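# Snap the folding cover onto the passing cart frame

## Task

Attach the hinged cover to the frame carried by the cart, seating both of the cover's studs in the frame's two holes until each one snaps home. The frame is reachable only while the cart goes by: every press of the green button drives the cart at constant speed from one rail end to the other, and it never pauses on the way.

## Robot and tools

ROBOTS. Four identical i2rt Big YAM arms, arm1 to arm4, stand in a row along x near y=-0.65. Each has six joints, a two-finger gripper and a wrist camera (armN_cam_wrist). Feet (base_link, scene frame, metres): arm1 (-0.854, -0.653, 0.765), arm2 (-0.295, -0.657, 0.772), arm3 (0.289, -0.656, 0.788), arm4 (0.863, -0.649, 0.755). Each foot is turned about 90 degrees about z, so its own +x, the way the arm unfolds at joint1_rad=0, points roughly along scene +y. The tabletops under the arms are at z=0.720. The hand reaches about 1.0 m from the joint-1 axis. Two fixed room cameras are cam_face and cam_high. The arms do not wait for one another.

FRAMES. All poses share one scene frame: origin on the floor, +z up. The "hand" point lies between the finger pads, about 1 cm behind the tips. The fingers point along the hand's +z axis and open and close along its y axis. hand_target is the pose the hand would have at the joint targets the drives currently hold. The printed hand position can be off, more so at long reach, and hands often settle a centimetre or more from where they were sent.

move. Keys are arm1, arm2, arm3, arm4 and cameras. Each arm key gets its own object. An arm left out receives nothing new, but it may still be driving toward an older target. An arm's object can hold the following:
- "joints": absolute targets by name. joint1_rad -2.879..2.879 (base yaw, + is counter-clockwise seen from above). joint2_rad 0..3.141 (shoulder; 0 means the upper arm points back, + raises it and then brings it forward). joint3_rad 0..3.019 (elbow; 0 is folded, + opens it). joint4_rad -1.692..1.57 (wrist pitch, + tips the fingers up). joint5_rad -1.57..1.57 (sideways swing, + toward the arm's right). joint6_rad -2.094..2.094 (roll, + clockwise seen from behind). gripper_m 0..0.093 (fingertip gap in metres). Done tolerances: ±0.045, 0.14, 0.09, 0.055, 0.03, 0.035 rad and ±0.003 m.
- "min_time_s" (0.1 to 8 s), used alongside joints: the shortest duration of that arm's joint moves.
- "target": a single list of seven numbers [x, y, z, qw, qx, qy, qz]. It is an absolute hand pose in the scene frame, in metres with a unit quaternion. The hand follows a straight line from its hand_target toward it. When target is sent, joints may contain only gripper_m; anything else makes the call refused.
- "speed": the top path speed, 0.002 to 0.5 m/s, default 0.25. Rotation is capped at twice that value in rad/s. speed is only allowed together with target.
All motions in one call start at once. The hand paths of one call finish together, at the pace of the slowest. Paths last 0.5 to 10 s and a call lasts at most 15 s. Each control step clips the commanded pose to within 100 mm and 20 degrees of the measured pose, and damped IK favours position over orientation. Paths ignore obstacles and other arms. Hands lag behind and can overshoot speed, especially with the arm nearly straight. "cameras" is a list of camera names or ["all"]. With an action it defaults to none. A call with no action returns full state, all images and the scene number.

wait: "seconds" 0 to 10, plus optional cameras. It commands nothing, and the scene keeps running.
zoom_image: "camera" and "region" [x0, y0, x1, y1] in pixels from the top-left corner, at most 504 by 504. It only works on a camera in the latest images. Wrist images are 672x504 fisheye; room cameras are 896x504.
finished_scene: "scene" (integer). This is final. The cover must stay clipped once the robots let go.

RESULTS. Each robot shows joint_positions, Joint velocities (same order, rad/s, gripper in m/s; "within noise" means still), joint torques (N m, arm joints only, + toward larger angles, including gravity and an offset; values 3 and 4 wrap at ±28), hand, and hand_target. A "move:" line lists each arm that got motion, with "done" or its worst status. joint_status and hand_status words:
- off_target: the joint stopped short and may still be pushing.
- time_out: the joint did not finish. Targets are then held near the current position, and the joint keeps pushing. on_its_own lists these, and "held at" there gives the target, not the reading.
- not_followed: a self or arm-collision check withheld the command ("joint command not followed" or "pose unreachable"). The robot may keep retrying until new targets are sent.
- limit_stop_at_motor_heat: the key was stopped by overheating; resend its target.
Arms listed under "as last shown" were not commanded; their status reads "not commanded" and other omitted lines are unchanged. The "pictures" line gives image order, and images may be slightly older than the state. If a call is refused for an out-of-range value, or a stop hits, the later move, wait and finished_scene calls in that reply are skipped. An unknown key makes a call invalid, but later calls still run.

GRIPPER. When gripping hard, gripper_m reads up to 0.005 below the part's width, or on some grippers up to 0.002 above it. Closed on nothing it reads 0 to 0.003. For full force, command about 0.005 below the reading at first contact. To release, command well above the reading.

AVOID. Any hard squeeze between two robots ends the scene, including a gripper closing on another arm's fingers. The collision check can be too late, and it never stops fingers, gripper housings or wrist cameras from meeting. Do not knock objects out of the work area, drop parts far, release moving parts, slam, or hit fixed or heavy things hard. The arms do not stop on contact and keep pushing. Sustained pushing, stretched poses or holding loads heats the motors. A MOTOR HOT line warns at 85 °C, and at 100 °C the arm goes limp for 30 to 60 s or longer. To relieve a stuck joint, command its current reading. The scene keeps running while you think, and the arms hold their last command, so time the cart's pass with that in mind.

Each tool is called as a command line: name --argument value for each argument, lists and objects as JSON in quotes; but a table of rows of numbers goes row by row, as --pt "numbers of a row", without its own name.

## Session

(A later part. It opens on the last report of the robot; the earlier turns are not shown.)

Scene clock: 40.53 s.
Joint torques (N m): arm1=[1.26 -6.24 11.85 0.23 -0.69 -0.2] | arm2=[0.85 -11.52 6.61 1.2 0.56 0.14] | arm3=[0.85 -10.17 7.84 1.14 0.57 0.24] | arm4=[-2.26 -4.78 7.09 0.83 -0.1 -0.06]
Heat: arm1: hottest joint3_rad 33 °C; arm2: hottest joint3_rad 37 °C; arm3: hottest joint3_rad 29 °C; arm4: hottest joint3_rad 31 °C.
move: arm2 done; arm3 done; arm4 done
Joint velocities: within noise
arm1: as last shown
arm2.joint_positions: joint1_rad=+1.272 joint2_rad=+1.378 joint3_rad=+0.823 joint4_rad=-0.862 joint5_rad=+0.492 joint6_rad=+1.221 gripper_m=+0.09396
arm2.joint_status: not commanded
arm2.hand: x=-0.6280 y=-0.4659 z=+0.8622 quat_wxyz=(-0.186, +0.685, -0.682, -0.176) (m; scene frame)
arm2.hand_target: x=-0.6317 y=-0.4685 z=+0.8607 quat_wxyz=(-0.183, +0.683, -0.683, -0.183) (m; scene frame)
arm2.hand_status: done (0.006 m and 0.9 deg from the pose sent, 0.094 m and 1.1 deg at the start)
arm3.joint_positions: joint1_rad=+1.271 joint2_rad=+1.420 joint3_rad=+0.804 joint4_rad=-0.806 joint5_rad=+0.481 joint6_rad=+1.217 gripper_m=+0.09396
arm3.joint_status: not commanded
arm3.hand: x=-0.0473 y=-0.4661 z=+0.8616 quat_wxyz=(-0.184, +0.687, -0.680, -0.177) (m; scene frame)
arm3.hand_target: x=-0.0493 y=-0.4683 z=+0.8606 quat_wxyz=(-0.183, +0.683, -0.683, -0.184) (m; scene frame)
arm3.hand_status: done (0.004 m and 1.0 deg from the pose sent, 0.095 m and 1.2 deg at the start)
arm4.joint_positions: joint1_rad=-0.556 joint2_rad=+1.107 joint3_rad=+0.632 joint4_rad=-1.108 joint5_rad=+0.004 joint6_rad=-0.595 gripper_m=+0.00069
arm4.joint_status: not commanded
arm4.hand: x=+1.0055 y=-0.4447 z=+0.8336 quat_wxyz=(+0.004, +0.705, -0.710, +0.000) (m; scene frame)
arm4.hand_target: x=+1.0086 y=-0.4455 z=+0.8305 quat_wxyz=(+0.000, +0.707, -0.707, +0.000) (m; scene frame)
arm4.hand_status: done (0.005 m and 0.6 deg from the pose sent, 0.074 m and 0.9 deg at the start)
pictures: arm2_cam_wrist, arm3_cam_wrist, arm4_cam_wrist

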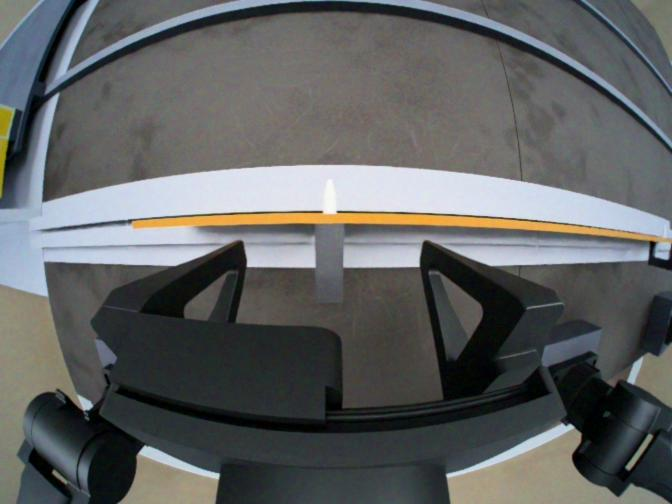

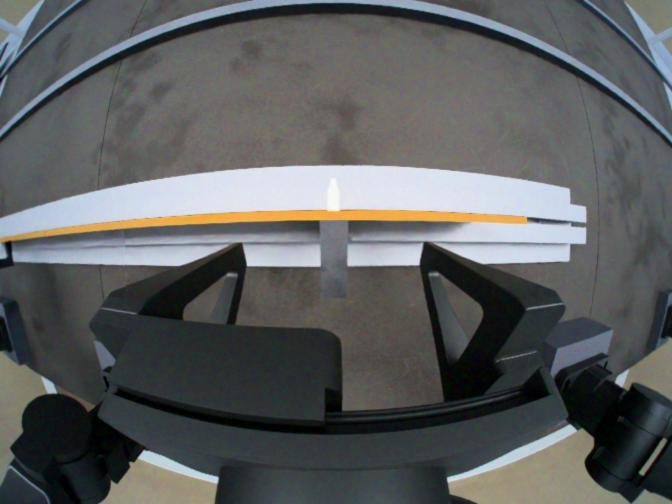

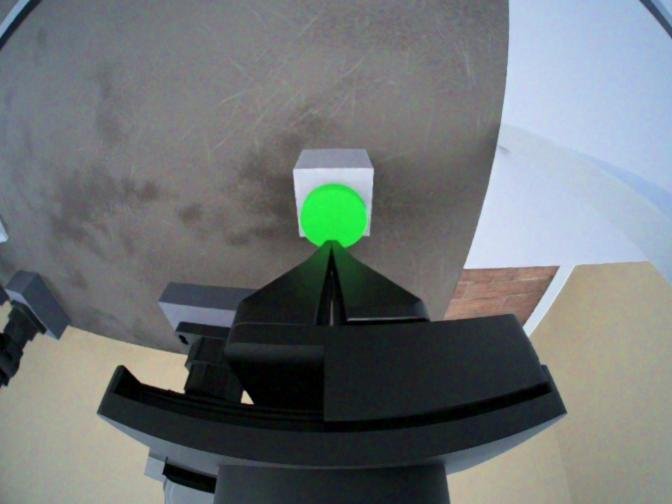

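move --arm1 '{"target": [-0.98, -0.42, 1.13, -0.085, 0.877, -0.167, -0.444], "speed": 0.2}' --arm2 '{"target": [-0.632, -0.473, 0.80, -0.183, 0.683, -0.683, -0.183], "speed": 0.15}' --arm3 '{"target": [-0.0485, -0.473, 0.80, -0.183, 0.683, -0.683, -0.183], "speed": 0.15}' --cameras '["arm1_cam_wrist", "arm2_cam_wrist", "arm3_cam_wrist", "cam_face"]'

zoom_image --camera "arm1_cam_wrist" --region '[100, 0, 500, 300]'

zoom_image --camera "arm2_cam_wrist" --region '[200, 180, 460, 340]'

zoom_image --camera "arm3_cam_wrist" --region '[200, 180, 460, 340]'

Scene clock: 46.27 s.
Joint torques (N m): arm1=[1.32 -0.09 6.99 1.59 -0.37 0.02] | arm2=[1.08 -11.63 5.5 1.13 0.58 0.15] | arm3=[1.03 -9.88 6.15 1.11 0.58 0.24] | arm4=[-2.08 -4.37 7.05 0.87 -0.08 -0.13]
Heat: arm1: hottest joint3_rad 34 °C; arm2: hottest joint3_rad 35 °C; arm3: hottest joint3_rad 29 °C; arm4: hottest joint3_rad 31 °C.
move: arm1 done; arm2 done; arm3 done
Joint velocities: within noise
arm1.joint_positions: joint1_rad=-0.062 joint2_rad=+0.726 joint3_rad=+1.000 joint4_rad=-1.423 joint5_rad=-0.861 joint6_rad=-1.034 gripper_m=+0.09397
arm1.joint_status: not commanded
arm1.hand: x=-0.9769 y=-0.4218 z=+1.1308 quat_wxyz=(-0.086, +0.877, -0.168, -0.442) (m; scene frame)
arm1.hand_target: x=-0.9796 y=-0.4207 z=+1.1301 quat_wxyz=(-0.087, +0.877, -0.164, -0.443) (m; scene frame)
arm1.hand_status: done (0.004 m and 0.2 deg from the pose sent, 0.154 m and 6.0 deg at the start)
arm2.joint_positions: joint1_rad=+1.281 joint2_rad=+1.484 joint3_rad=+0.749 joint4_rad=-0.675 joint5_rad=+0.494 joint6_rad=+1.235 gripper_m=+0.09396
arm2.joint_status: not commanded
arm2.hand: x=-0.6309 y=-0.4682 z=+0.8063 quat_wxyz=(-0.183, +0.683, -0.684, -0.182) (m; scene frame)
arm2.hand_target: x=-0.6317 y=-0.4729 z=+0.8005 quat_wxyz=(-0.183, +0.683, -0.683, -0.183) (m; scene frame)
arm2.hand_status: done (0.008 m and 0.2 deg from the pose sent, 0.063 m and 0.9 deg at the start)
arm3.joint_positions: joint1_rad=+1.282 joint2_rad=+1.532 joint3_rad=+0.735 joint4_rad=-0.620 joint5_rad=+0.484 joint6_rad=+1.234 gripper_m=+0.09396
arm3.joint_status: not commanded
arm3.hand: x=-0.0486 y=-0.4687 z=+0.8059 quat_wxyz=(-0.182, +0.684, -0.682, -0.182) (m; scene frame)
arm3.hand_target: x=-0.0474 y=-0.4731 z=+0.8002 quat_wxyz=(-0.184, +0.683, -0.683, -0.183) (m; scene frame)
arm3.hand_status: done (0.007 m and 0.2 deg from the pose sent, 0.062 m and 1.0 deg at the start)
arm4: as last shown
arm4.joint_positions: joint1_rad=-0.556 joint2_rad=+1.107 joint3_rad=+0.632 joint4_rad=-1.108 joint5_rad=+0.004 joint6_rad=-0.597 gripper_m=+0.00069
arm4.hand: x=+1.0055 y=-0.4447 z=+0.8336 quat_wxyz=(+0.004, +0.705, -0.709, +0.000) (m; scene frame)
pictures: arm1_cam_wrist, arm2_cam_wrist, arm3_cam_wrist, cam_face

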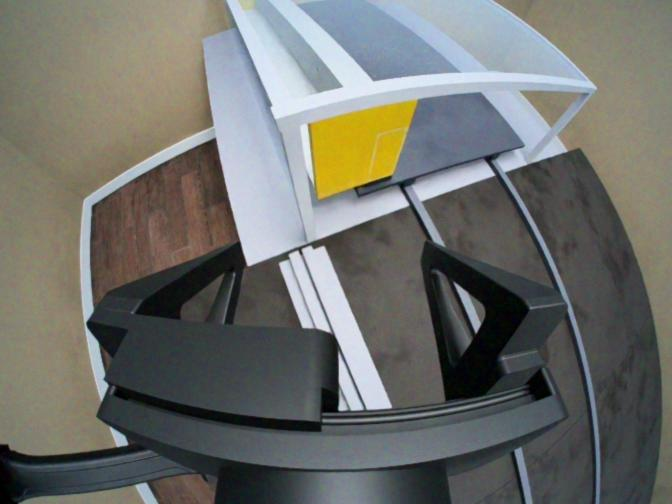

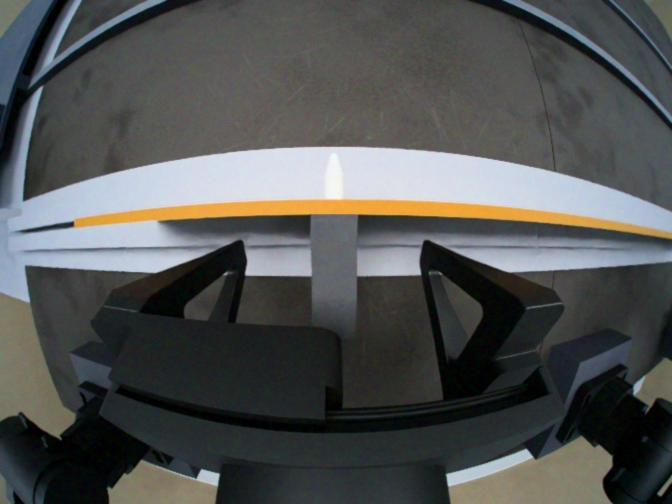

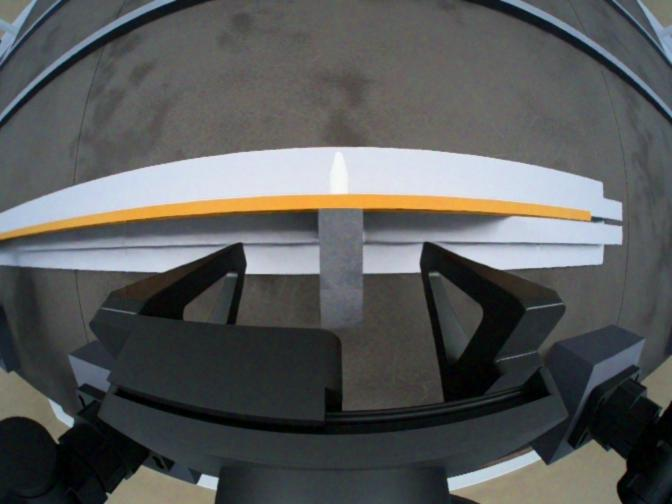

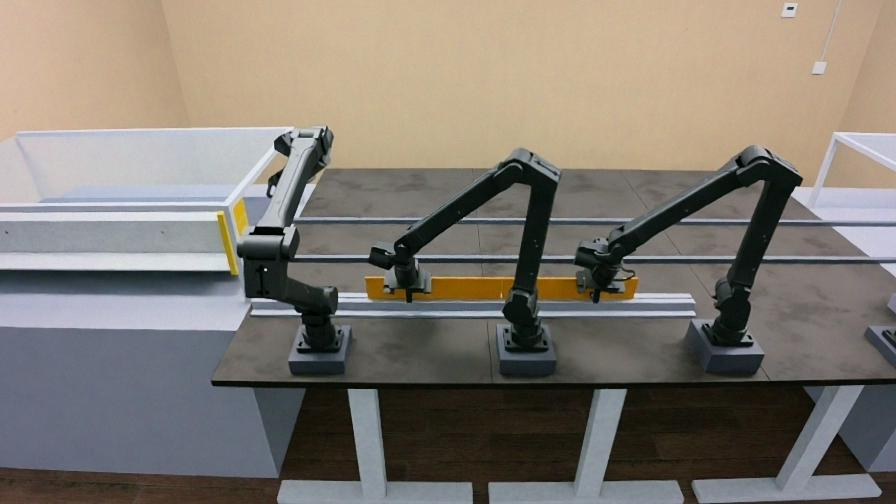

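Scaled by 1.260 from the camera's 672x504 image, which has a finer 960x720 frame.

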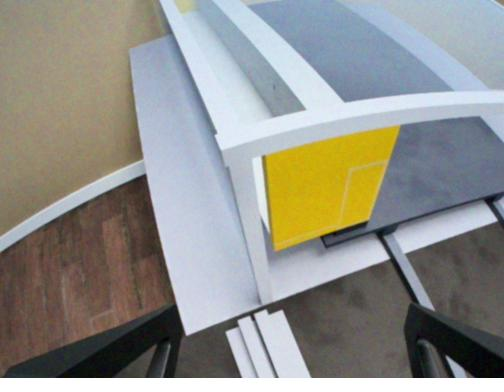

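Scaled by 1.938 from the camera's 672x504 image, which has a finer 960x720 frame.

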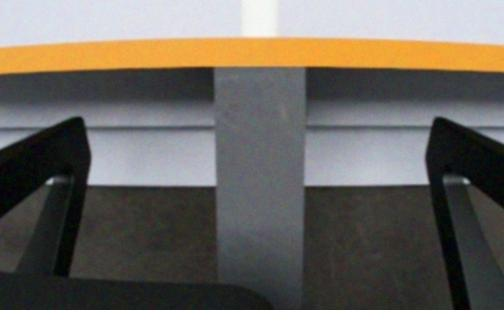

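Scaled by 1.938 from the camera's 672x504 image, which has a finer 960x720 frame.

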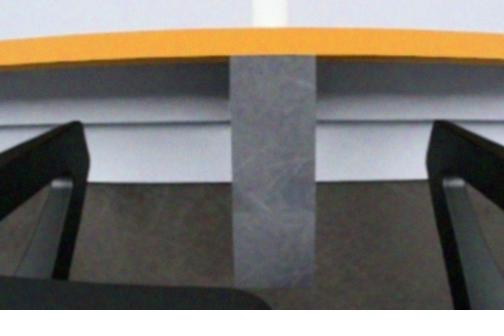

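move --arm4 '{"target": [1.010, -0.447, 0.782, 0, 0.7071, -0.7071, 0], "speed": 0.1}' --cameras '["cam_face", "arm4_cam_wrist"]'

wait --seconds 0.5 --cameras '["cam_face"]'

Scene clock: 54.80 s.
Joint torques (N m): arm1=[1.26 -0.03 7.08 1.59 -0.38 0.04] | arm2=[1.08 -11.58 5.44 1.24 0.59 0.12] | arm3=[1.08 -9.88 6.15 1.16 0.59 0.25] | arm4=[-2.2 -2.84 5.08 2.52 -0.07 -0.11]
Heat: arm1: hottest joint3_rad 34 °C; arm2: hottest joint3_rad 34 °C; arm3: hottest joint3_rad 29 °C; arm4: hottest joint3_rad 31 °C.
move: arm4 off_target
Joint velocities: within noise
arm1, arm2, arm3: as last shown
arm4.joint_positions: joint1_rad=-0.561 joint2_rad=+1.165 joint3_rad=+0.573 joint4_rad=-0.980 joint5_rad=+0.004 joint6_rad=-0.603 gripper_m=+0.00069
arm4.joint_status: not commanded
arm4.hand: x=+1.0072 y=-0.4439 z=+0.8004 quat_wxyz=(-0.002, +0.706, -0.709, -0.001) (m; scene frame)
arm4.hand_target: x=+1.0084 y=-0.4478 z=+0.7841 quat_wxyz=(+0.000, +0.708, -0.707, +0.000) (m; scene frame)
arm4.hand_status: off_target (0.019 m and 0.3 deg from the pose sent, 0.052 m and 0.5 deg at the start)
pictures: arm4_cam_wrist, cam_face

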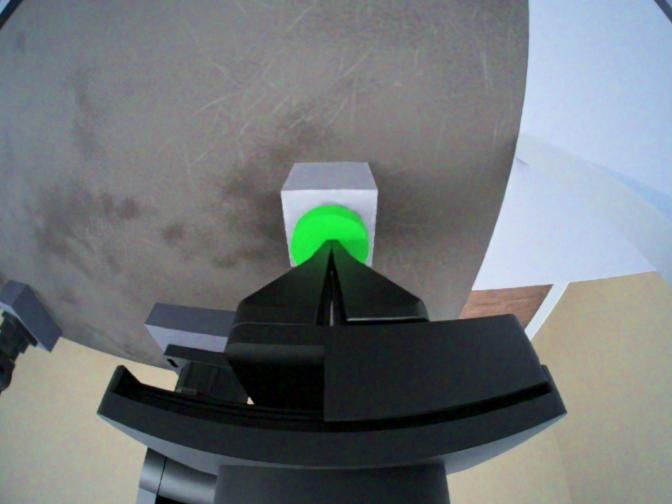

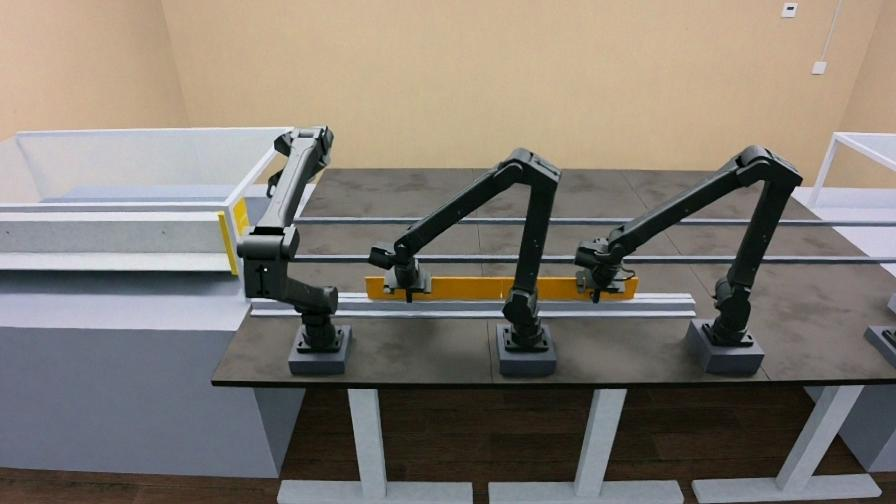

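Scene clock: 55.30 s.
Joint torques (N m): arm1=[1.32 -0.09 7.08 1.58 -0.38 0.04] | arm2=[1.38 -11.11 5.52 1.22 0.58 0.13] | arm3=[1.03 -9.99 6.13 1.14 0.58 0.24] | arm4=[-2.14 -2.32 5.08 2.51 -0.11 -0.08]
Heat: arm1: hottest joint3_rad 34 °C; arm2: hottest joint3_rad 34 °C; arm3: hottest joint3_rad 29 °C; arm4: hottest joint3_rad 31 °C.
Joint velocities: within noise
arm1.joint_positions: joint1_rad=-0.062 joint2_rad=+0.726 joint3_rad=+1.000 joint4_rad=-1.423 joint5_rad=-0.861 joint6_rad=-1.034 gripper_m=+0.09397
arm1.joint_status: not commanded
arm1.hand: x=-0.9769 y=-0.4218 z=+1.1308 quat_wxyz=(-0.086, +0.877, -0.168, -0.442) (m; scene frame)
arm1.hand_target: x=-0.9796 y=-0.4207 z=+1.1301 quat_wxyz=(-0.087, +0.877, -0.164, -0.443) (m; scene frame)
arm1.hand_status: not commanded
arm2.joint_positions: joint1_rad=+1.281 joint2_rad=+1.484 joint3_rad=+0.749 joint4_rad=-0.675 joint5_rad=+0.494 joint6_rad=+1.235 gripper_m=+0.09396
arm2.joint_status: not commanded
arm2.hand: x=-0.6309 y=-0.4682 z=+0.8063 quat_wxyz=(-0.183, +0.683, -0.684, -0.182) (m; scene frame)
arm2.hand_target: x=-0.6317 y=-0.4729 z=+0.8005 quat_wxyz=(-0.183, +0.683, -0.683, -0.183) (m; scene frame)
arm2.hand_status: not commanded
arm3.joint_positions: joint1_rad=+1.282 joint2_rad=+1.532 joint3_rad=+0.735 joint4_rad=-0.620 joint5_rad=+0.484 joint6_rad=+1.234 gripper_m=+0.09396
arm3.joint_status: not commanded
arm3.hand: x=-0.0486 y=-0.4687 z=+0.8059 quat_wxyz=(-0.182, +0.684, -0.682, -0.182) (m; scene frame)
arm3.hand_target: x=-0.0474 y=-0.4731 z=+0.8002 quat_wxyz=(-0.184, +0.683, -0.683, -0.183) (m; scene frame)
arm3.hand_status: not commanded
arm4.joint_positions: joint1_rad=-0.561 joint2_rad=+1.165 joint3_rad=+0.573 joint4_rad=-0.980 joint5_rad=+0.004 joint6_rad=-0.603 gripper_m=+0.00069
arm4.joint_status: not commanded
arm4.hand: x=+1.0072 y=-0.4439 z=+0.8004 quat_wxyz=(-0.002, +0.706, -0.709, -0.001) (m; scene frame)
arm4.hand_target: x=+1.0084 y=-0.4478 z=+0.7841 quat_wxyz=(+0.000, +0.708, -0.707, +0.000) (m; scene frame)
arm4.hand_status: off_target (0.019 m and 0.3 deg from the pose sent, 0.052 m and 0.5 deg at the start)
wait: 0.50 s; at rest by 0.27 s
pictures: cam_face

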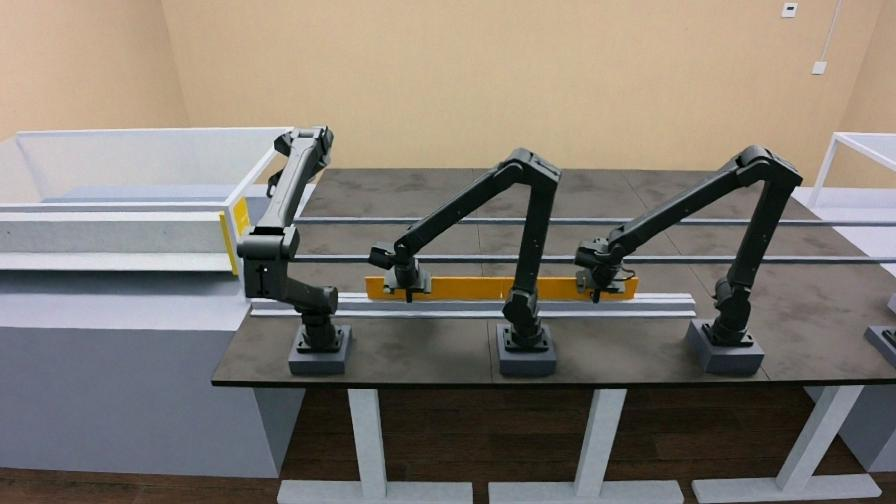

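move --arm4 '{"target": [1.010, -0.446, 0.755, 0, 0.7071, -0.7071, 0], "speed": 0.1}' --cameras '["cam_face"]'

wait --seconds 1.0 --cameras '["cam_face"]'

Scene clock: 56.73 s.
Joint torques (N m): arm1=[1.32 -0.09 7.09 1.59 -0.38 0.04] | arm2=[1.26 -11.58 5.34 1.33 0.57 0.12] | arm3=[1.03 -9.88 6.13 1.14 0.58 0.24] | arm4=[-2.43 1.73 2.85 5.09 -0.1 -0.07]
Heat: arm1: hottest joint3_rad 35 °C; arm2: hottest joint3_rad 33 °C; arm3: hottest joint3_rad 29 °C; arm4: hottest joint3_rad 31 °C.
move: arm4 off_target
Joint velocities: within noise
arm1, arm2, arm3: as last shown
arm4.joint_positions: joint1_rad=-0.561 joint2_rad=+1.153 joint3_rad=+0.560 joint4_rad=-0.964 joint5_rad=+0.004 joint6_rad=-0.603 gripper_m=+0.00069
arm4.joint_status: not commanded
arm4.hand: x=+1.0068 y=-0.4446 z=+0.7994 quat_wxyz=(-0.009, +0.706, -0.709, -0.003) (m; scene frame)
arm4.hand_target: x=+1.0062 y=-0.4507 z=+0.7651 quat_wxyz=(-0.003, +0.707, -0.707, +0.000) (m; scene frame)
arm4.hand_status: off_target (0.045 m and 1.1 deg from the pose sent, 0.046 m and 0.3 deg at the start)
pictures: cam_face

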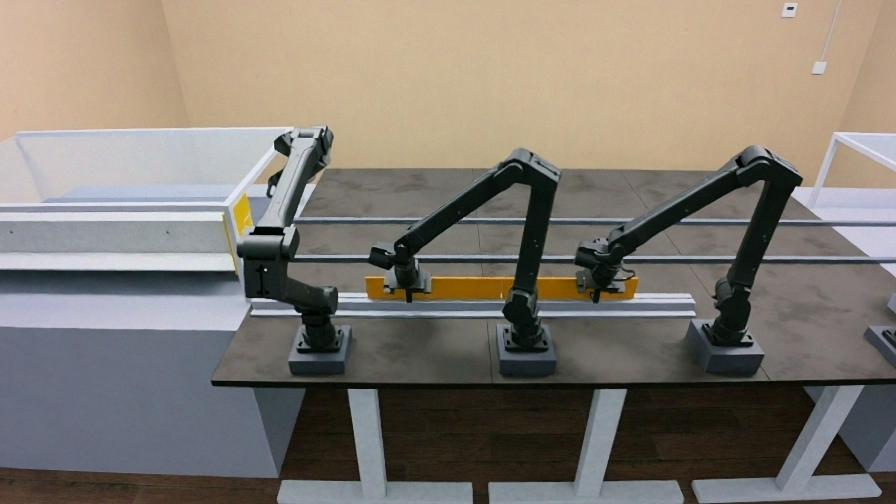

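Scene clock: 57.73 s.
Joint torques (N m): arm1=[1.32 -0.15 7.09 1.59 -0.38 0.04] | arm2=[1.03 -11.11 5.46 1.1 0.54 0.13] | arm3=[0.97 -10.05 6.15 1.13 0.58 0.24] | arm4=[-2.55 1.61 2.86 5.03 -0.13 -0.07]
Heat: arm1: hottest joint3_rad 35 °C; arm2: hottest joint3_rad 33 °C; arm3: hottest joint3_rad 29 °C; arm4: hottest joint3_rad 31 °C.
Joint velocities: within noise
arm1.joint_positions: joint1_rad=-0.062 joint2_rad=+0.726 joint3_rad=+1.000 joint4_rad=-1.423 joint5_rad=-0.861 joint6_rad=-1.034 gripper_m=+0.09397
arm1.joint_status: not commanded
arm1.hand: x=-0.9769 y=-0.4218 z=+1.1308 quat_wxyz=(-0.086, +0.877, -0.168, -0.442) (m; scene frame)
arm1.hand_target: x=-0.9796 y=-0.4207 z=+1.1301 quat_wxyz=(-0.087, +0.877, -0.164, -0.443) (m; scene frame)
arm1.hand_status: not commanded
arm2.joint_positions: joint1_rad=+1.281 joint2_rad=+1.484 joint3_rad=+0.749 joint4_rad=-0.675 joint5_rad=+0.494 joint6_rad=+1.235 gripper_m=+0.09396
arm2.joint_status: not commanded
arm2.hand: x=-0.6309 y=-0.4682 z=+0.8063 quat_wxyz=(-0.183, +0.683, -0.684, -0.182) (m; scene frame)
arm2.hand_target: x=-0.6317 y=-0.4729 z=+0.8005 quat_wxyz=(-0.183, +0.683, -0.683, -0.183) (m; scene frame)
arm2.hand_status: not commanded
arm3.joint_positions: joint1_rad=+1.282 joint2_rad=+1.532 joint3_rad=+0.735 joint4_rad=-0.620 joint5_rad=+0.484 joint6_rad=+1.234 gripper_m=+0.09396
arm3.joint_status: not commanded
arm3.hand: x=-0.0486 y=-0.4687 z=+0.8059 quat_wxyz=(-0.182, +0.684, -0.682, -0.182) (m; scene frame)
arm3.hand_target: x=-0.0474 y=-0.4731 z=+0.8002 quat_wxyz=(-0.184, +0.683, -0.683, -0.183) (m; scene frame)
arm3.hand_status: not commanded
arm4.joint_positions: joint1_rad=-0.561 joint2_rad=+1.153 joint3_rad=+0.560 joint4_rad=-0.964 joint5_rad=+0.004 joint6_rad=-0.603 gripper_m=+0.00069
arm4.joint_status: not commanded
arm4.hand: x=+1.0068 y=-0.4446 z=+0.7994 quat_wxyz=(-0.009, +0.706, -0.709, -0.003) (m; scene frame)
arm4.hand_target: x=+1.0062 y=-0.4507 z=+0.7651 quat_wxyz=(-0.003, +0.707, -0.707, +0.000) (m; scene frame)
arm4.hand_status: off_target (0.045 m and 1.1 deg from the pose sent, 0.046 m and 0.3 deg at the start)
wait: 1.00 s; at rest by 0.27 s
pictures: cam_face

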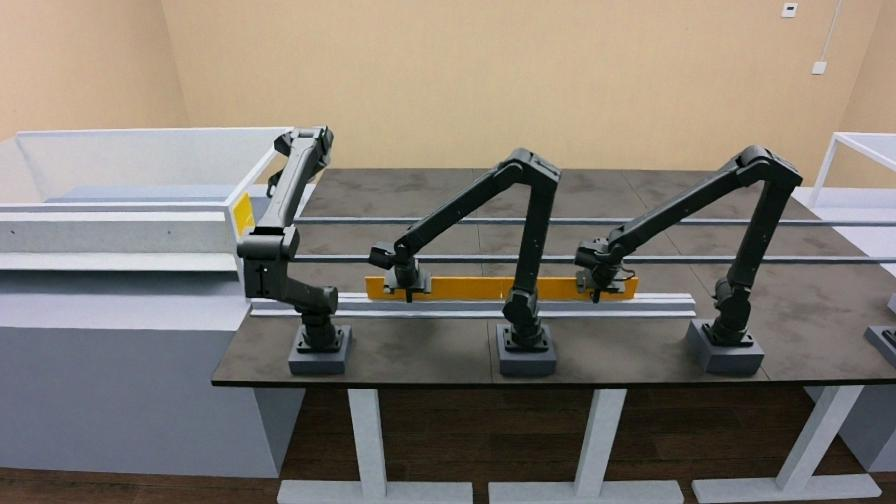

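move --arm4 '{"target": [1.010, -0.446, 0.812, 0, 0.7071, -0.7071, 0], "speed": 0.1}' --cameras '["cam_face", "arm1_cam_wrist"]'

wait --seconds 1.0 --cameras '["cam_face", "arm1_cam_wrist"]'

wait --seconds 1.0 --cameras '["cam_face", "arm1_cam_wrist", "arm2_cam_wrist"]'

Scene clock: 59.40 s.
Joint torques (N m): arm1=[1.32 -0.09 7.06 1.59 -0.38 0.04] | arm2=[1.32 -12.1 5.48 1.11 0.57 0.15] | arm3=[0.97 -9.99 6.19 1.14 0.58 0.24] | arm4=[-2.78 -3.78 9.32 -0.51 -0.08 -0.11]
Heat: arm1: hottest joint3_rad 35 °C; arm2: hottest joint3_rad 33 °C; arm3: hottest joint1_rad 28 °C; arm4: hottest joint3_rad 31 °C.
move: arm4 off_target
Joint velocities: within noise
arm1, arm2, arm3: as last shown
arm4.joint_positions: joint1_rad=-0.562 joint2_rad=+1.147 joint3_rad=+0.566 joint4_rad=-0.992 joint5_rad=+0.004 joint6_rad=-0.603 gripper_m=+0.00068
arm4.joint_status: not commanded
arm4.hand: x=+1.0051 y=-0.4477 z=+0.8027 quat_wxyz=(-0.002, +0.705, -0.709, -0.001) (m; scene frame)
arm4.hand_target: x=+1.0108 y=-0.4454 z=+0.8093 quat_wxyz=(+0.000, +0.707, -0.708, +0.000) (m; scene frame)
arm4.hand_status: off_target (0.011 m and 0.4 deg from the pose sent, 0.013 m and 1.1 deg at the start)
pictures: arm1_cam_wrist, cam_face

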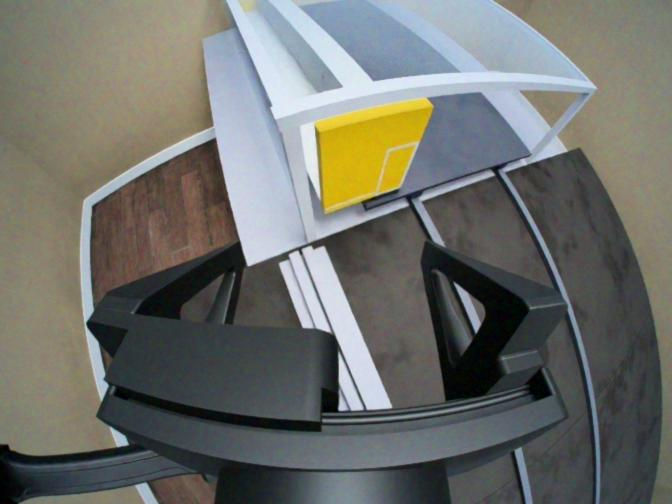

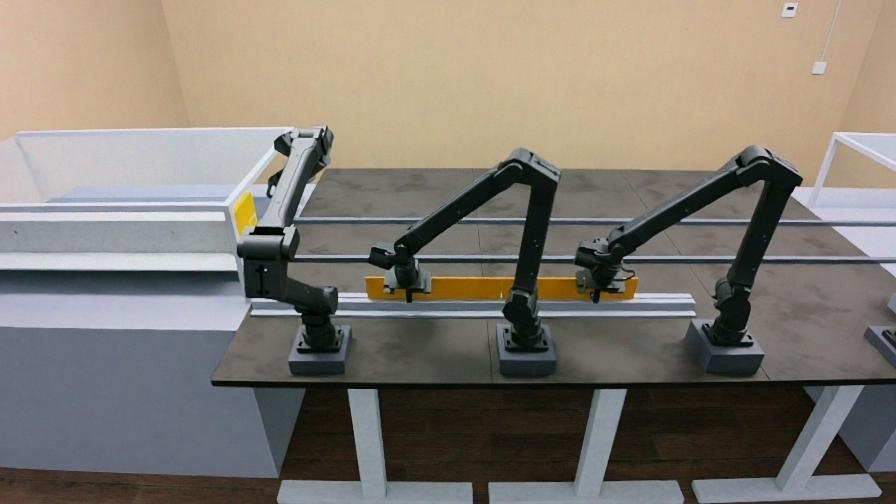

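Scene clock: 60.40 s.
Joint torques (N m): arm1=[1.38 -0.09 7.09 1.59 -0.37 0.04] | arm2=[1.26 -11.81 5.45 1.22 0.56 0.12] | arm3=[1.14 -10.05 6.15 1.13 0.58 0.24] | arm4=[-2.08 -4.54 9.31 -0.8 -0.13 -0.11]
Heat: arm1: hottest joint3_rad 35 °C; arm2: hottest joint3_rad 33 °C; arm3: hottest joint1_rad 28 °C; arm4: hottest joint3_rad 31 °C.
Joint velocities: within noise
arm1.joint_positions: joint1_rad=-0.062 joint2_rad=+0.726 joint3_rad=+1.000 joint4_rad=-1.423 joint5_rad=-0.861 joint6_rad=-1.034 gripper_m=+0.09397
arm1.joint_status: not commanded
arm1.hand: x=-0.9769 y=-0.4218 z=+1.1308 quat_wxyz=(-0.086, +0.877, -0.168, -0.442) (m; scene frame)
arm1.hand_target: x=-0.9796 y=-0.4207 z=+1.1301 quat_wxyz=(-0.087, +0.877, -0.164, -0.443) (m; scene frame)
arm1.hand_status: not commanded
arm2.joint_positions: joint1_rad=+1.281 joint2_rad=+1.484 joint3_rad=+0.749 joint4_rad=-0.675 joint5_rad=+0.494 joint6_rad=+1.235 gripper_m=+0.09396
arm2.joint_status: not commanded
arm2.hand: x=-0.6309 y=-0.4682 z=+0.8063 quat_wxyz=(-0.183, +0.683, -0.684, -0.182) (m; scene frame)
arm2.hand_target: x=-0.6317 y=-0.4729 z=+0.8005 quat_wxyz=(-0.183, +0.683, -0.683, -0.183) (m; scene frame)
arm2.hand_status: not commanded
arm3.joint_positions: joint1_rad=+1.282 joint2_rad=+1.532 joint3_rad=+0.735 joint4_rad=-0.620 joint5_rad=+0.484 joint6_rad=+1.234 gripper_m=+0.09396
arm3.joint_status: not commanded
arm3.hand: x=-0.0486 y=-0.4687 z=+0.8059 quat_wxyz=(-0.182, +0.684, -0.682, -0.182) (m; scene frame)
arm3.hand_target: x=-0.0474 y=-0.4731 z=+0.8002 quat_wxyz=(-0.184, +0.683, -0.683, -0.183) (m; scene frame)
arm3.hand_status: not commanded
arm4.joint_positions: joint1_rad=-0.562 joint2_rad=+1.147 joint3_rad=+0.566 joint4_rad=-0.992 joint5_rad=+0.004 joint6_rad=-0.603 gripper_m=+0.00068
arm4.joint_status: not commanded
arm4.hand: x=+1.0051 y=-0.4477 z=+0.8027 quat_wxyz=(-0.002, +0.705, -0.709, -0.001) (m; scene frame)
arm4.hand_target: x=+1.0108 y=-0.4454 z=+0.8093 quat_wxyz=(+0.000, +0.707, -0.708, +0.000) (m; scene frame)
arm4.hand_status: off_target (0.011 m and 0.4 deg from the pose sent, 0.013 m and 1.1 deg at the start)
wait: 1.00 s; at rest by 0.27 s
pictures: arm1_cam_wrist, cam_face

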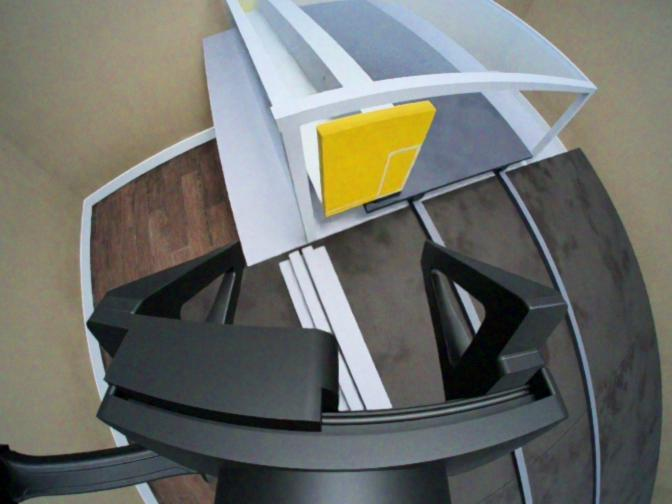

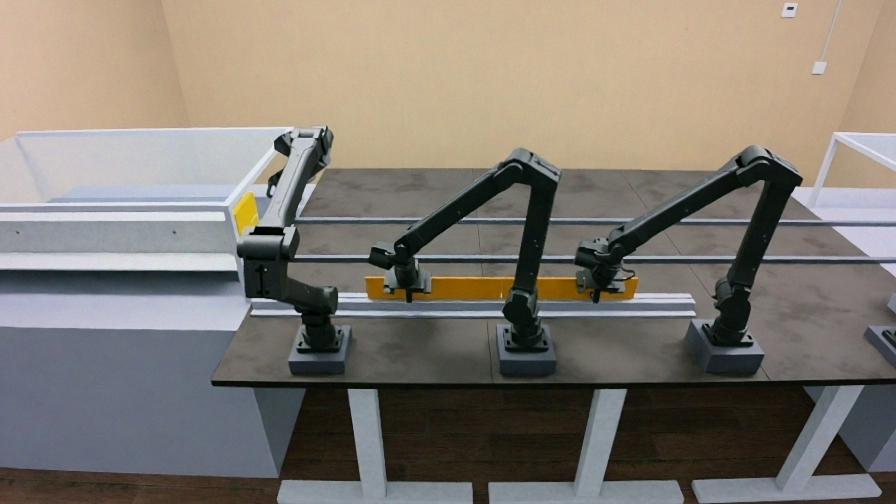

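Scene clock: 61.40 s.
Joint torques (N m): arm1=[1.32 -0.09 7.1 1.59 -0.37 0.03] | arm2=[1.38 -11.46 5.45 1.24 0.56 0.11] | arm3=[1.03 -9.88 6.15 1.14 0.58 0.24] | arm4=[-2.26 -4.25 9.43 -0.68 -0.11 -0.1]
Heat: arm1: hottest joint3_rad 35 °C; arm2: hottest joint3_rad 33 °C; arm3: hottest joint1_rad 28 °C; arm4: hottest joint3_rad 31 °C.
Joint velocities: within noise
arm1.joint_positions: joint1_rad=-0.062 joint2_rad=+0.726 joint3_rad=+1.000 joint4_rad=-1.423 joint5_rad=-0.861 joint6_rad=-1.034 gripper_m=+0.09397
arm1.joint_status: not commanded
arm1.hand: x=-0.9769 y=-0.4218 z=+1.1308 quat_wxyz=(-0.086, +0.877, -0.168, -0.442) (m; scene frame)
arm1.hand_target: x=-0.9796 y=-0.4207 z=+1.1301 quat_wxyz=(-0.087, +0.877, -0.164, -0.443) (m; scene frame)
arm1.hand_status: not commanded
arm2.joint_positions: joint1_rad=+1.281 joint2_rad=+1.484 joint3_rad=+0.749 joint4_rad=-0.675 joint5_rad=+0.494 joint6_rad=+1.235 gripper_m=+0.09396
arm2.joint_status: not commanded
arm2.hand: x=-0.6309 y=-0.4682 z=+0.8063 quat_wxyz=(-0.183, +0.683, -0.684, -0.182) (m; scene frame)
arm2.hand_target: x=-0.6317 y=-0.4729 z=+0.8005 quat_wxyz=(-0.183, +0.683, -0.683, -0.183) (m; scene frame)
arm2.hand_status: not commanded
arm3.joint_positions: joint1_rad=+1.282 joint2_rad=+1.532 joint3_rad=+0.735 joint4_rad=-0.620 joint5_rad=+0.484 joint6_rad=+1.234 gripper_m=+0.09396
arm3.joint_status: not commanded
arm3.hand: x=-0.0486 y=-0.4687 z=+0.8059 quat_wxyz=(-0.182, +0.684, -0.682, -0.182) (m; scene frame)
arm3.hand_target: x=-0.0474 y=-0.4731 z=+0.8002 quat_wxyz=(-0.184, +0.683, -0.683, -0.183) (m; scene frame)
arm3.hand_status: not commanded
arm4.joint_positions: joint1_rad=-0.562 joint2_rad=+1.147 joint3_rad=+0.566 joint4_rad=-0.992 joint5_rad=+0.004 joint6_rad=-0.603 gripper_m=+0.00068
arm4.joint_status: not commanded
arm4.hand: x=+1.0051 y=-0.4477 z=+0.8027 quat_wxyz=(-0.002, +0.705, -0.709, -0.001) (m; scene frame)
arm4.hand_target: x=+1.0108 y=-0.4454 z=+0.8093 quat_wxyz=(+0.000, +0.707, -0.708, +0.000) (m; scene frame)
arm4.hand_status: off_target (0.011 m and 0.4 deg from the pose sent, 0.013 m and 1.1 deg at the start)
wait: 1.00 s; at rest by 0.27 s
pictures: arm1_cam_wrist, arm2_cam_wrist, cam_face

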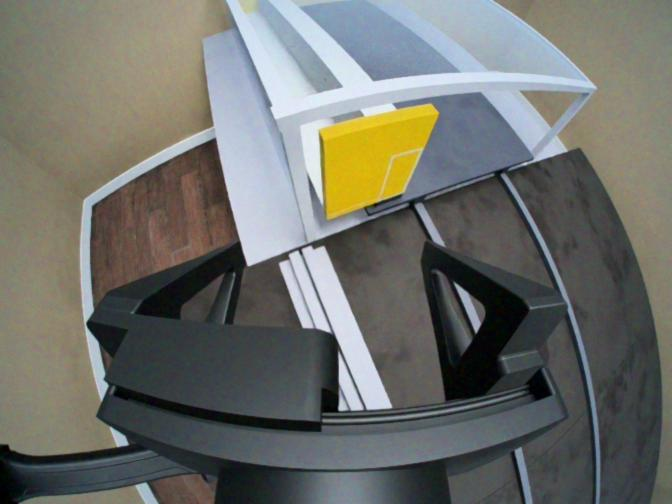

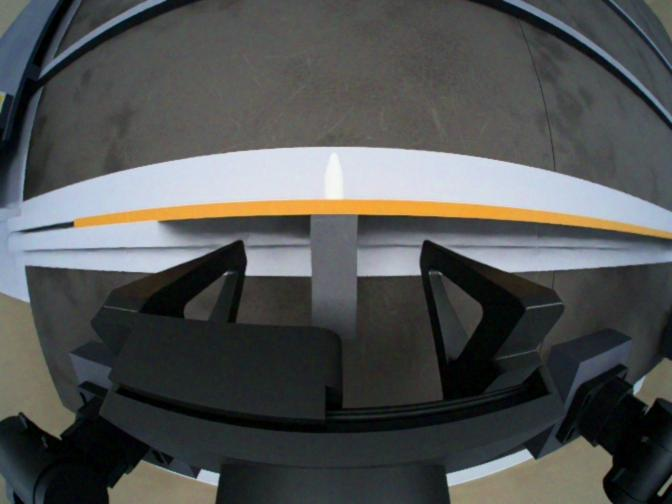

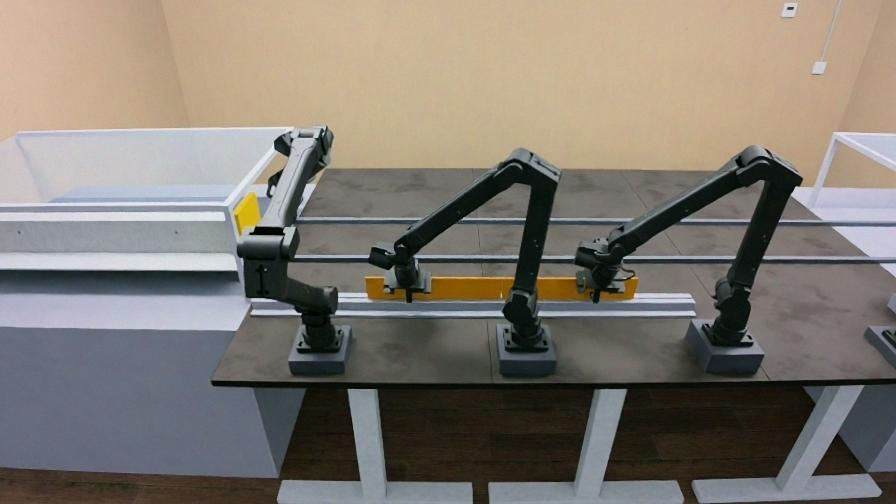

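zoom_image --camera "cam_face" --region '[120, 200, 280, 280]'

zoom_image --camera "arm1_cam_wrist" --region '[260, 60, 460, 240]'

Scaled by 3.150.

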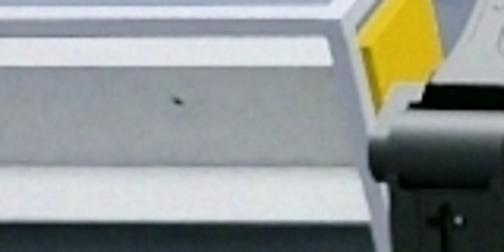

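Scaled by 2.520 from the camera's 672x504 image, which has a finer 960x720 frame.

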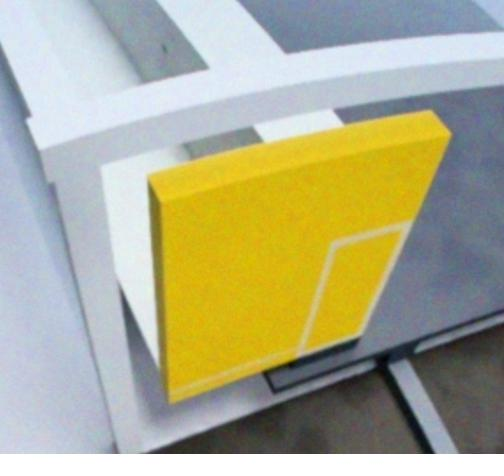

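move --arm2 '{"target": [-0.632, -0.478, 0.80, -0.2706, 0.6533, -0.6533, -0.2706], "speed": 0.15}' --arm3 '{"target": [-0.0455, -0.478, 0.80, -0.2706, 0.6533, -0.6533, -0.2706], "speed": 0.15}' --cameras '["arm2_cam_wrist", "arm3_cam_wrist", "cam_face"]'

zoom_image --camera "arm2_cam_wrist" --region '[200, 140, 460, 340]'

zoom_image --camera "arm3_cam_wrist" --region '[200, 140, 460, 340]'

zoom_image --camera "cam_face" --region '[160, 200, 320, 280]'

Scene clock: 67.20 s.
Joint torques (N m): arm1=[1.38 -0.09 7.08 1.58 -0.38 0.03] | arm2=[0.67 -11.11 4.93 1.17 0.72 0.12] | arm3=[0.79 -9.64 5.48 1.11 0.74 0.2] | arm4=[-2.55 -4.25 9.44 -0.5 -0.11 -0.11]
Heat: arm1: hottest joint3_rad 35 °C; arm2: hottest joint3_rad 32 °C; arm3: hottest joint1_rad 28 °C; arm4: hottest joint3_rad 31 °C.
move: arm2 done; arm3 done
Joint velocities: within noise
arm1, arm4: as last shown
arm2.joint_positions: joint1_rad=+1.398 joint2_rad=+1.527 joint3_rad=+0.700 joint4_rad=-0.575 joint5_rad=+0.765 joint6_rad=+1.326 gripper_m=+0.09396
arm2.joint_status: not commanded
arm2.hand: x=-0.6327 y=-0.4732 z=+0.8071 quat_wxyz=(-0.271, +0.653, -0.654, -0.269) (m; scene frame)
arm2.hand_target: x=-0.6319 y=-0.4771 z=+0.8006 quat_wxyz=(-0.271, +0.653, -0.654, -0.271) (m; scene frame)
arm2.hand_status: done (0.009 m and 0.2 deg from the pose sent, 0.012 m and 15.1 deg at the start)
arm3.joint_positions: joint1_rad=+1.397 joint2_rad=+1.572 joint3_rad=+0.683 joint4_rad=-0.516 joint5_rad=+0.754 joint6_rad=+1.323 gripper_m=+0.09396
arm3.joint_status: not commanded
arm3.hand: x=-0.0485 y=-0.4734 z=+0.8073 quat_wxyz=(-0.270, +0.654, -0.653, -0.270) (m; scene frame)
arm3.hand_target: x=-0.0457 y=-0.4768 z=+0.8010 quat_wxyz=(-0.271, +0.652, -0.654, -0.271) (m; scene frame)
arm3.hand_status: done (0.009 m and 0.1 deg from the pose sent, 0.011 m and 15.2 deg at the start)
pictures: arm2_cam_wrist, arm3_cam_wrist, cam_face

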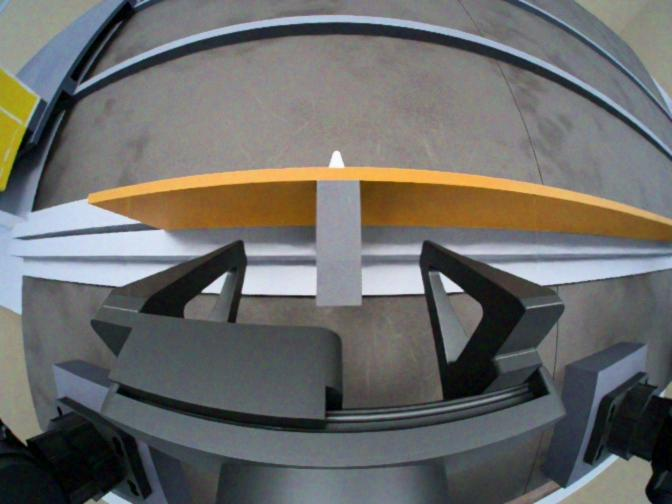

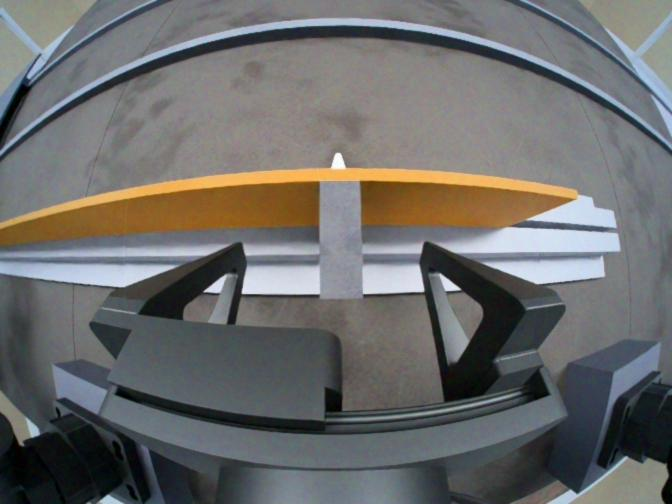

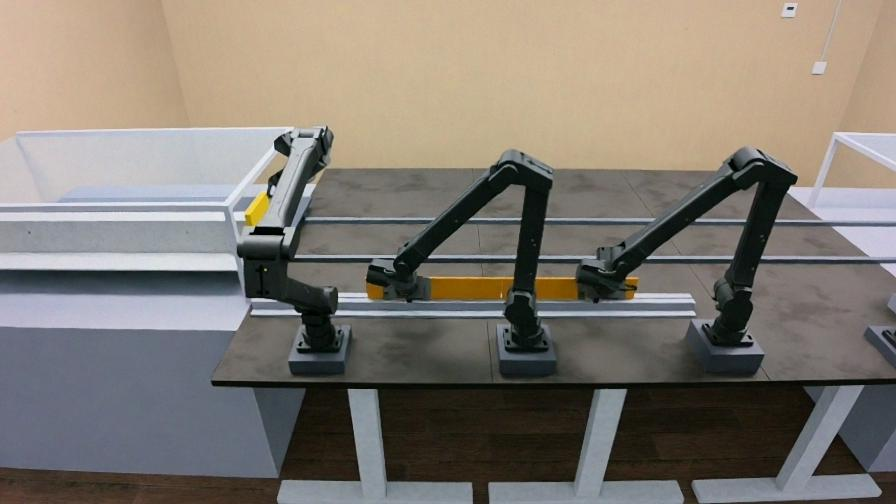

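Scaled by 1.938 from the camera's 672x504 image, which has a finer 960x720 frame.

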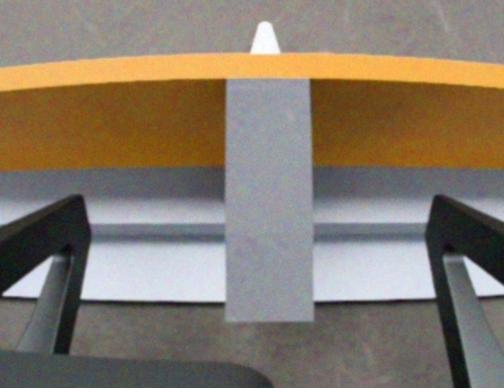

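Scaled by 1.938 from the camera's 672x504 image, which has a finer 960x720 frame.

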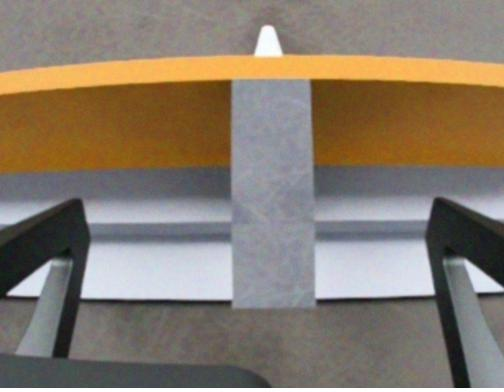

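Scaled by 3.150.

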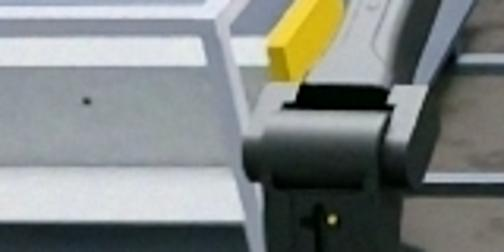

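move --arm2 '{"target": [-0.630, -0.478, 0.80, -0.2706, 0.6533, -0.6533, -0.2706], "speed": 0.1, "joints": {"gripper_m": 0.03}}' --arm3 '{"target": [-0.0428, -0.478, 0.80, -0.2706, 0.6533, -0.6533, -0.2706], "speed": 0.1, "joints": {"gripper_m": 0.03}}' --cameras '["arm2_cam_wrist", "arm3_cam_wrist"]'

zoom_image --camera "arm2_cam_wrist" --region '[200, 140, 460, 340]'

zoom_image --camera "arm3_cam_wrist" --region '[200, 140, 460, 340]'

Scene clock: 69.93 s.
Joint torques (N m): arm1=[1.26 -0.09 7.08 1.59 -0.38 0.04] | arm2=[0.97 -11.4 4.71 1.28 0.64 0.09] | arm3=[0.91 -10.05 5.31 1.09 0.65 0.22] | arm4=[-2.32 -4.25 9.29 -0.8 -0.1 -0.11]
Heat: arm1: hottest joint3_rad 35 °C; arm2: hottest joint2_rad 32 °C; arm3: hottest joint1_rad 28 °C; arm4: hottest joint3_rad 31 °C.
move: arm2 done; arm3 done
Joint velocities: within noise
arm1, arm4: as last shown
arm2.joint_positions: joint1_rad=+1.398 joint2_rad=+1.527 joint3_rad=+0.693 joint4_rad=-0.572 joint5_rad=+0.765 joint6_rad=+1.332 gripper_m=+0.03014
arm2.joint_status: all done
arm2.hand: x=-0.6297 y=-0.4737 z=+0.8049 quat_wxyz=(-0.271, +0.651, -0.656, -0.268) (m; scene frame)
arm2.hand_target: x=-0.6294 y=-0.4780 z=+0.7999 quat_wxyz=(-0.270, +0.652, -0.655, -0.271) (m; scene frame)
arm2.hand_status: done (0.007 m and 0.5 deg from the pose sent, 0.009 m and 0.2 deg at the start)
arm3.joint_positions: joint1_rad=+1.397 joint2_rad=+1.572 joint3_rad=+0.674 joint4_rad=-0.513 joint5_rad=+0.754 joint6_rad=+1.329 gripper_m=+0.03006
arm3.joint_status: all done
arm3.hand: x=-0.0446 y=-0.4740 z=+0.8048 quat_wxyz=(-0.270, +0.653, -0.655, -0.269) (m; scene frame)
arm3.hand_target: x=-0.0427 y=-0.4779 z=+0.8002 quat_wxyz=(-0.270, +0.651, -0.655, -0.271) (m; scene frame)
arm3.hand_status: done (0.007 m and 0.3 deg from the pose sent, 0.010 m and 0.1 deg at the start)
pictures: arm2_cam_wrist, arm3_cam_wrist

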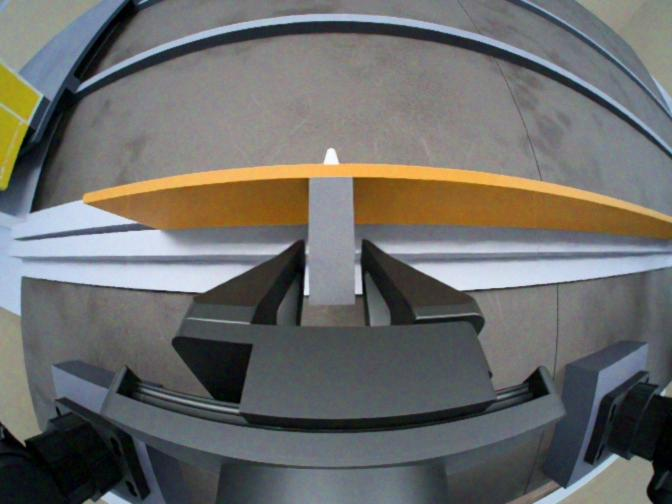

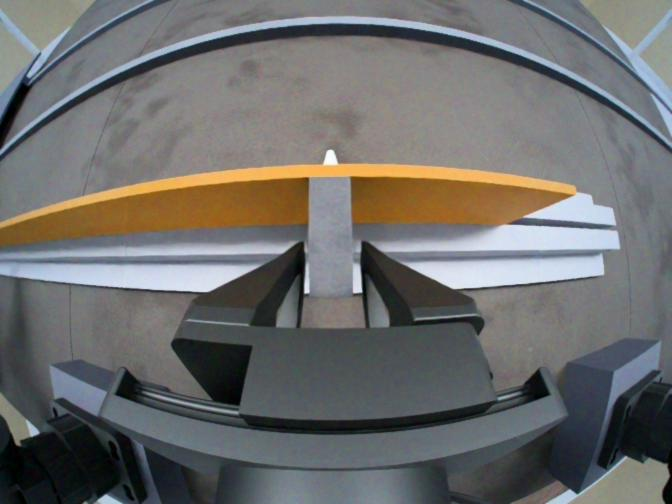

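Scaled by 1.938 from the camera's 672x504 image, which has a finer 960x720 frame.

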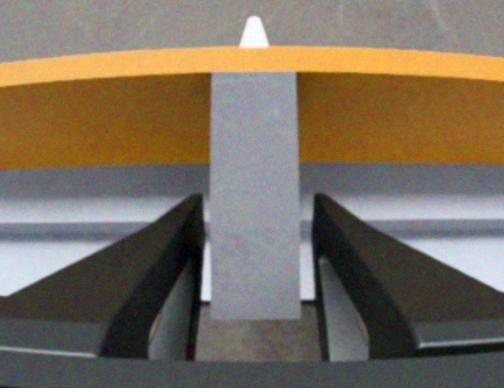

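Scaled by 1.938 from the camera's 672x504 image, which has a finer 960x720 frame.

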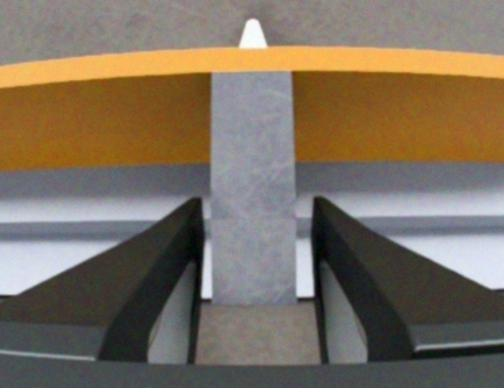

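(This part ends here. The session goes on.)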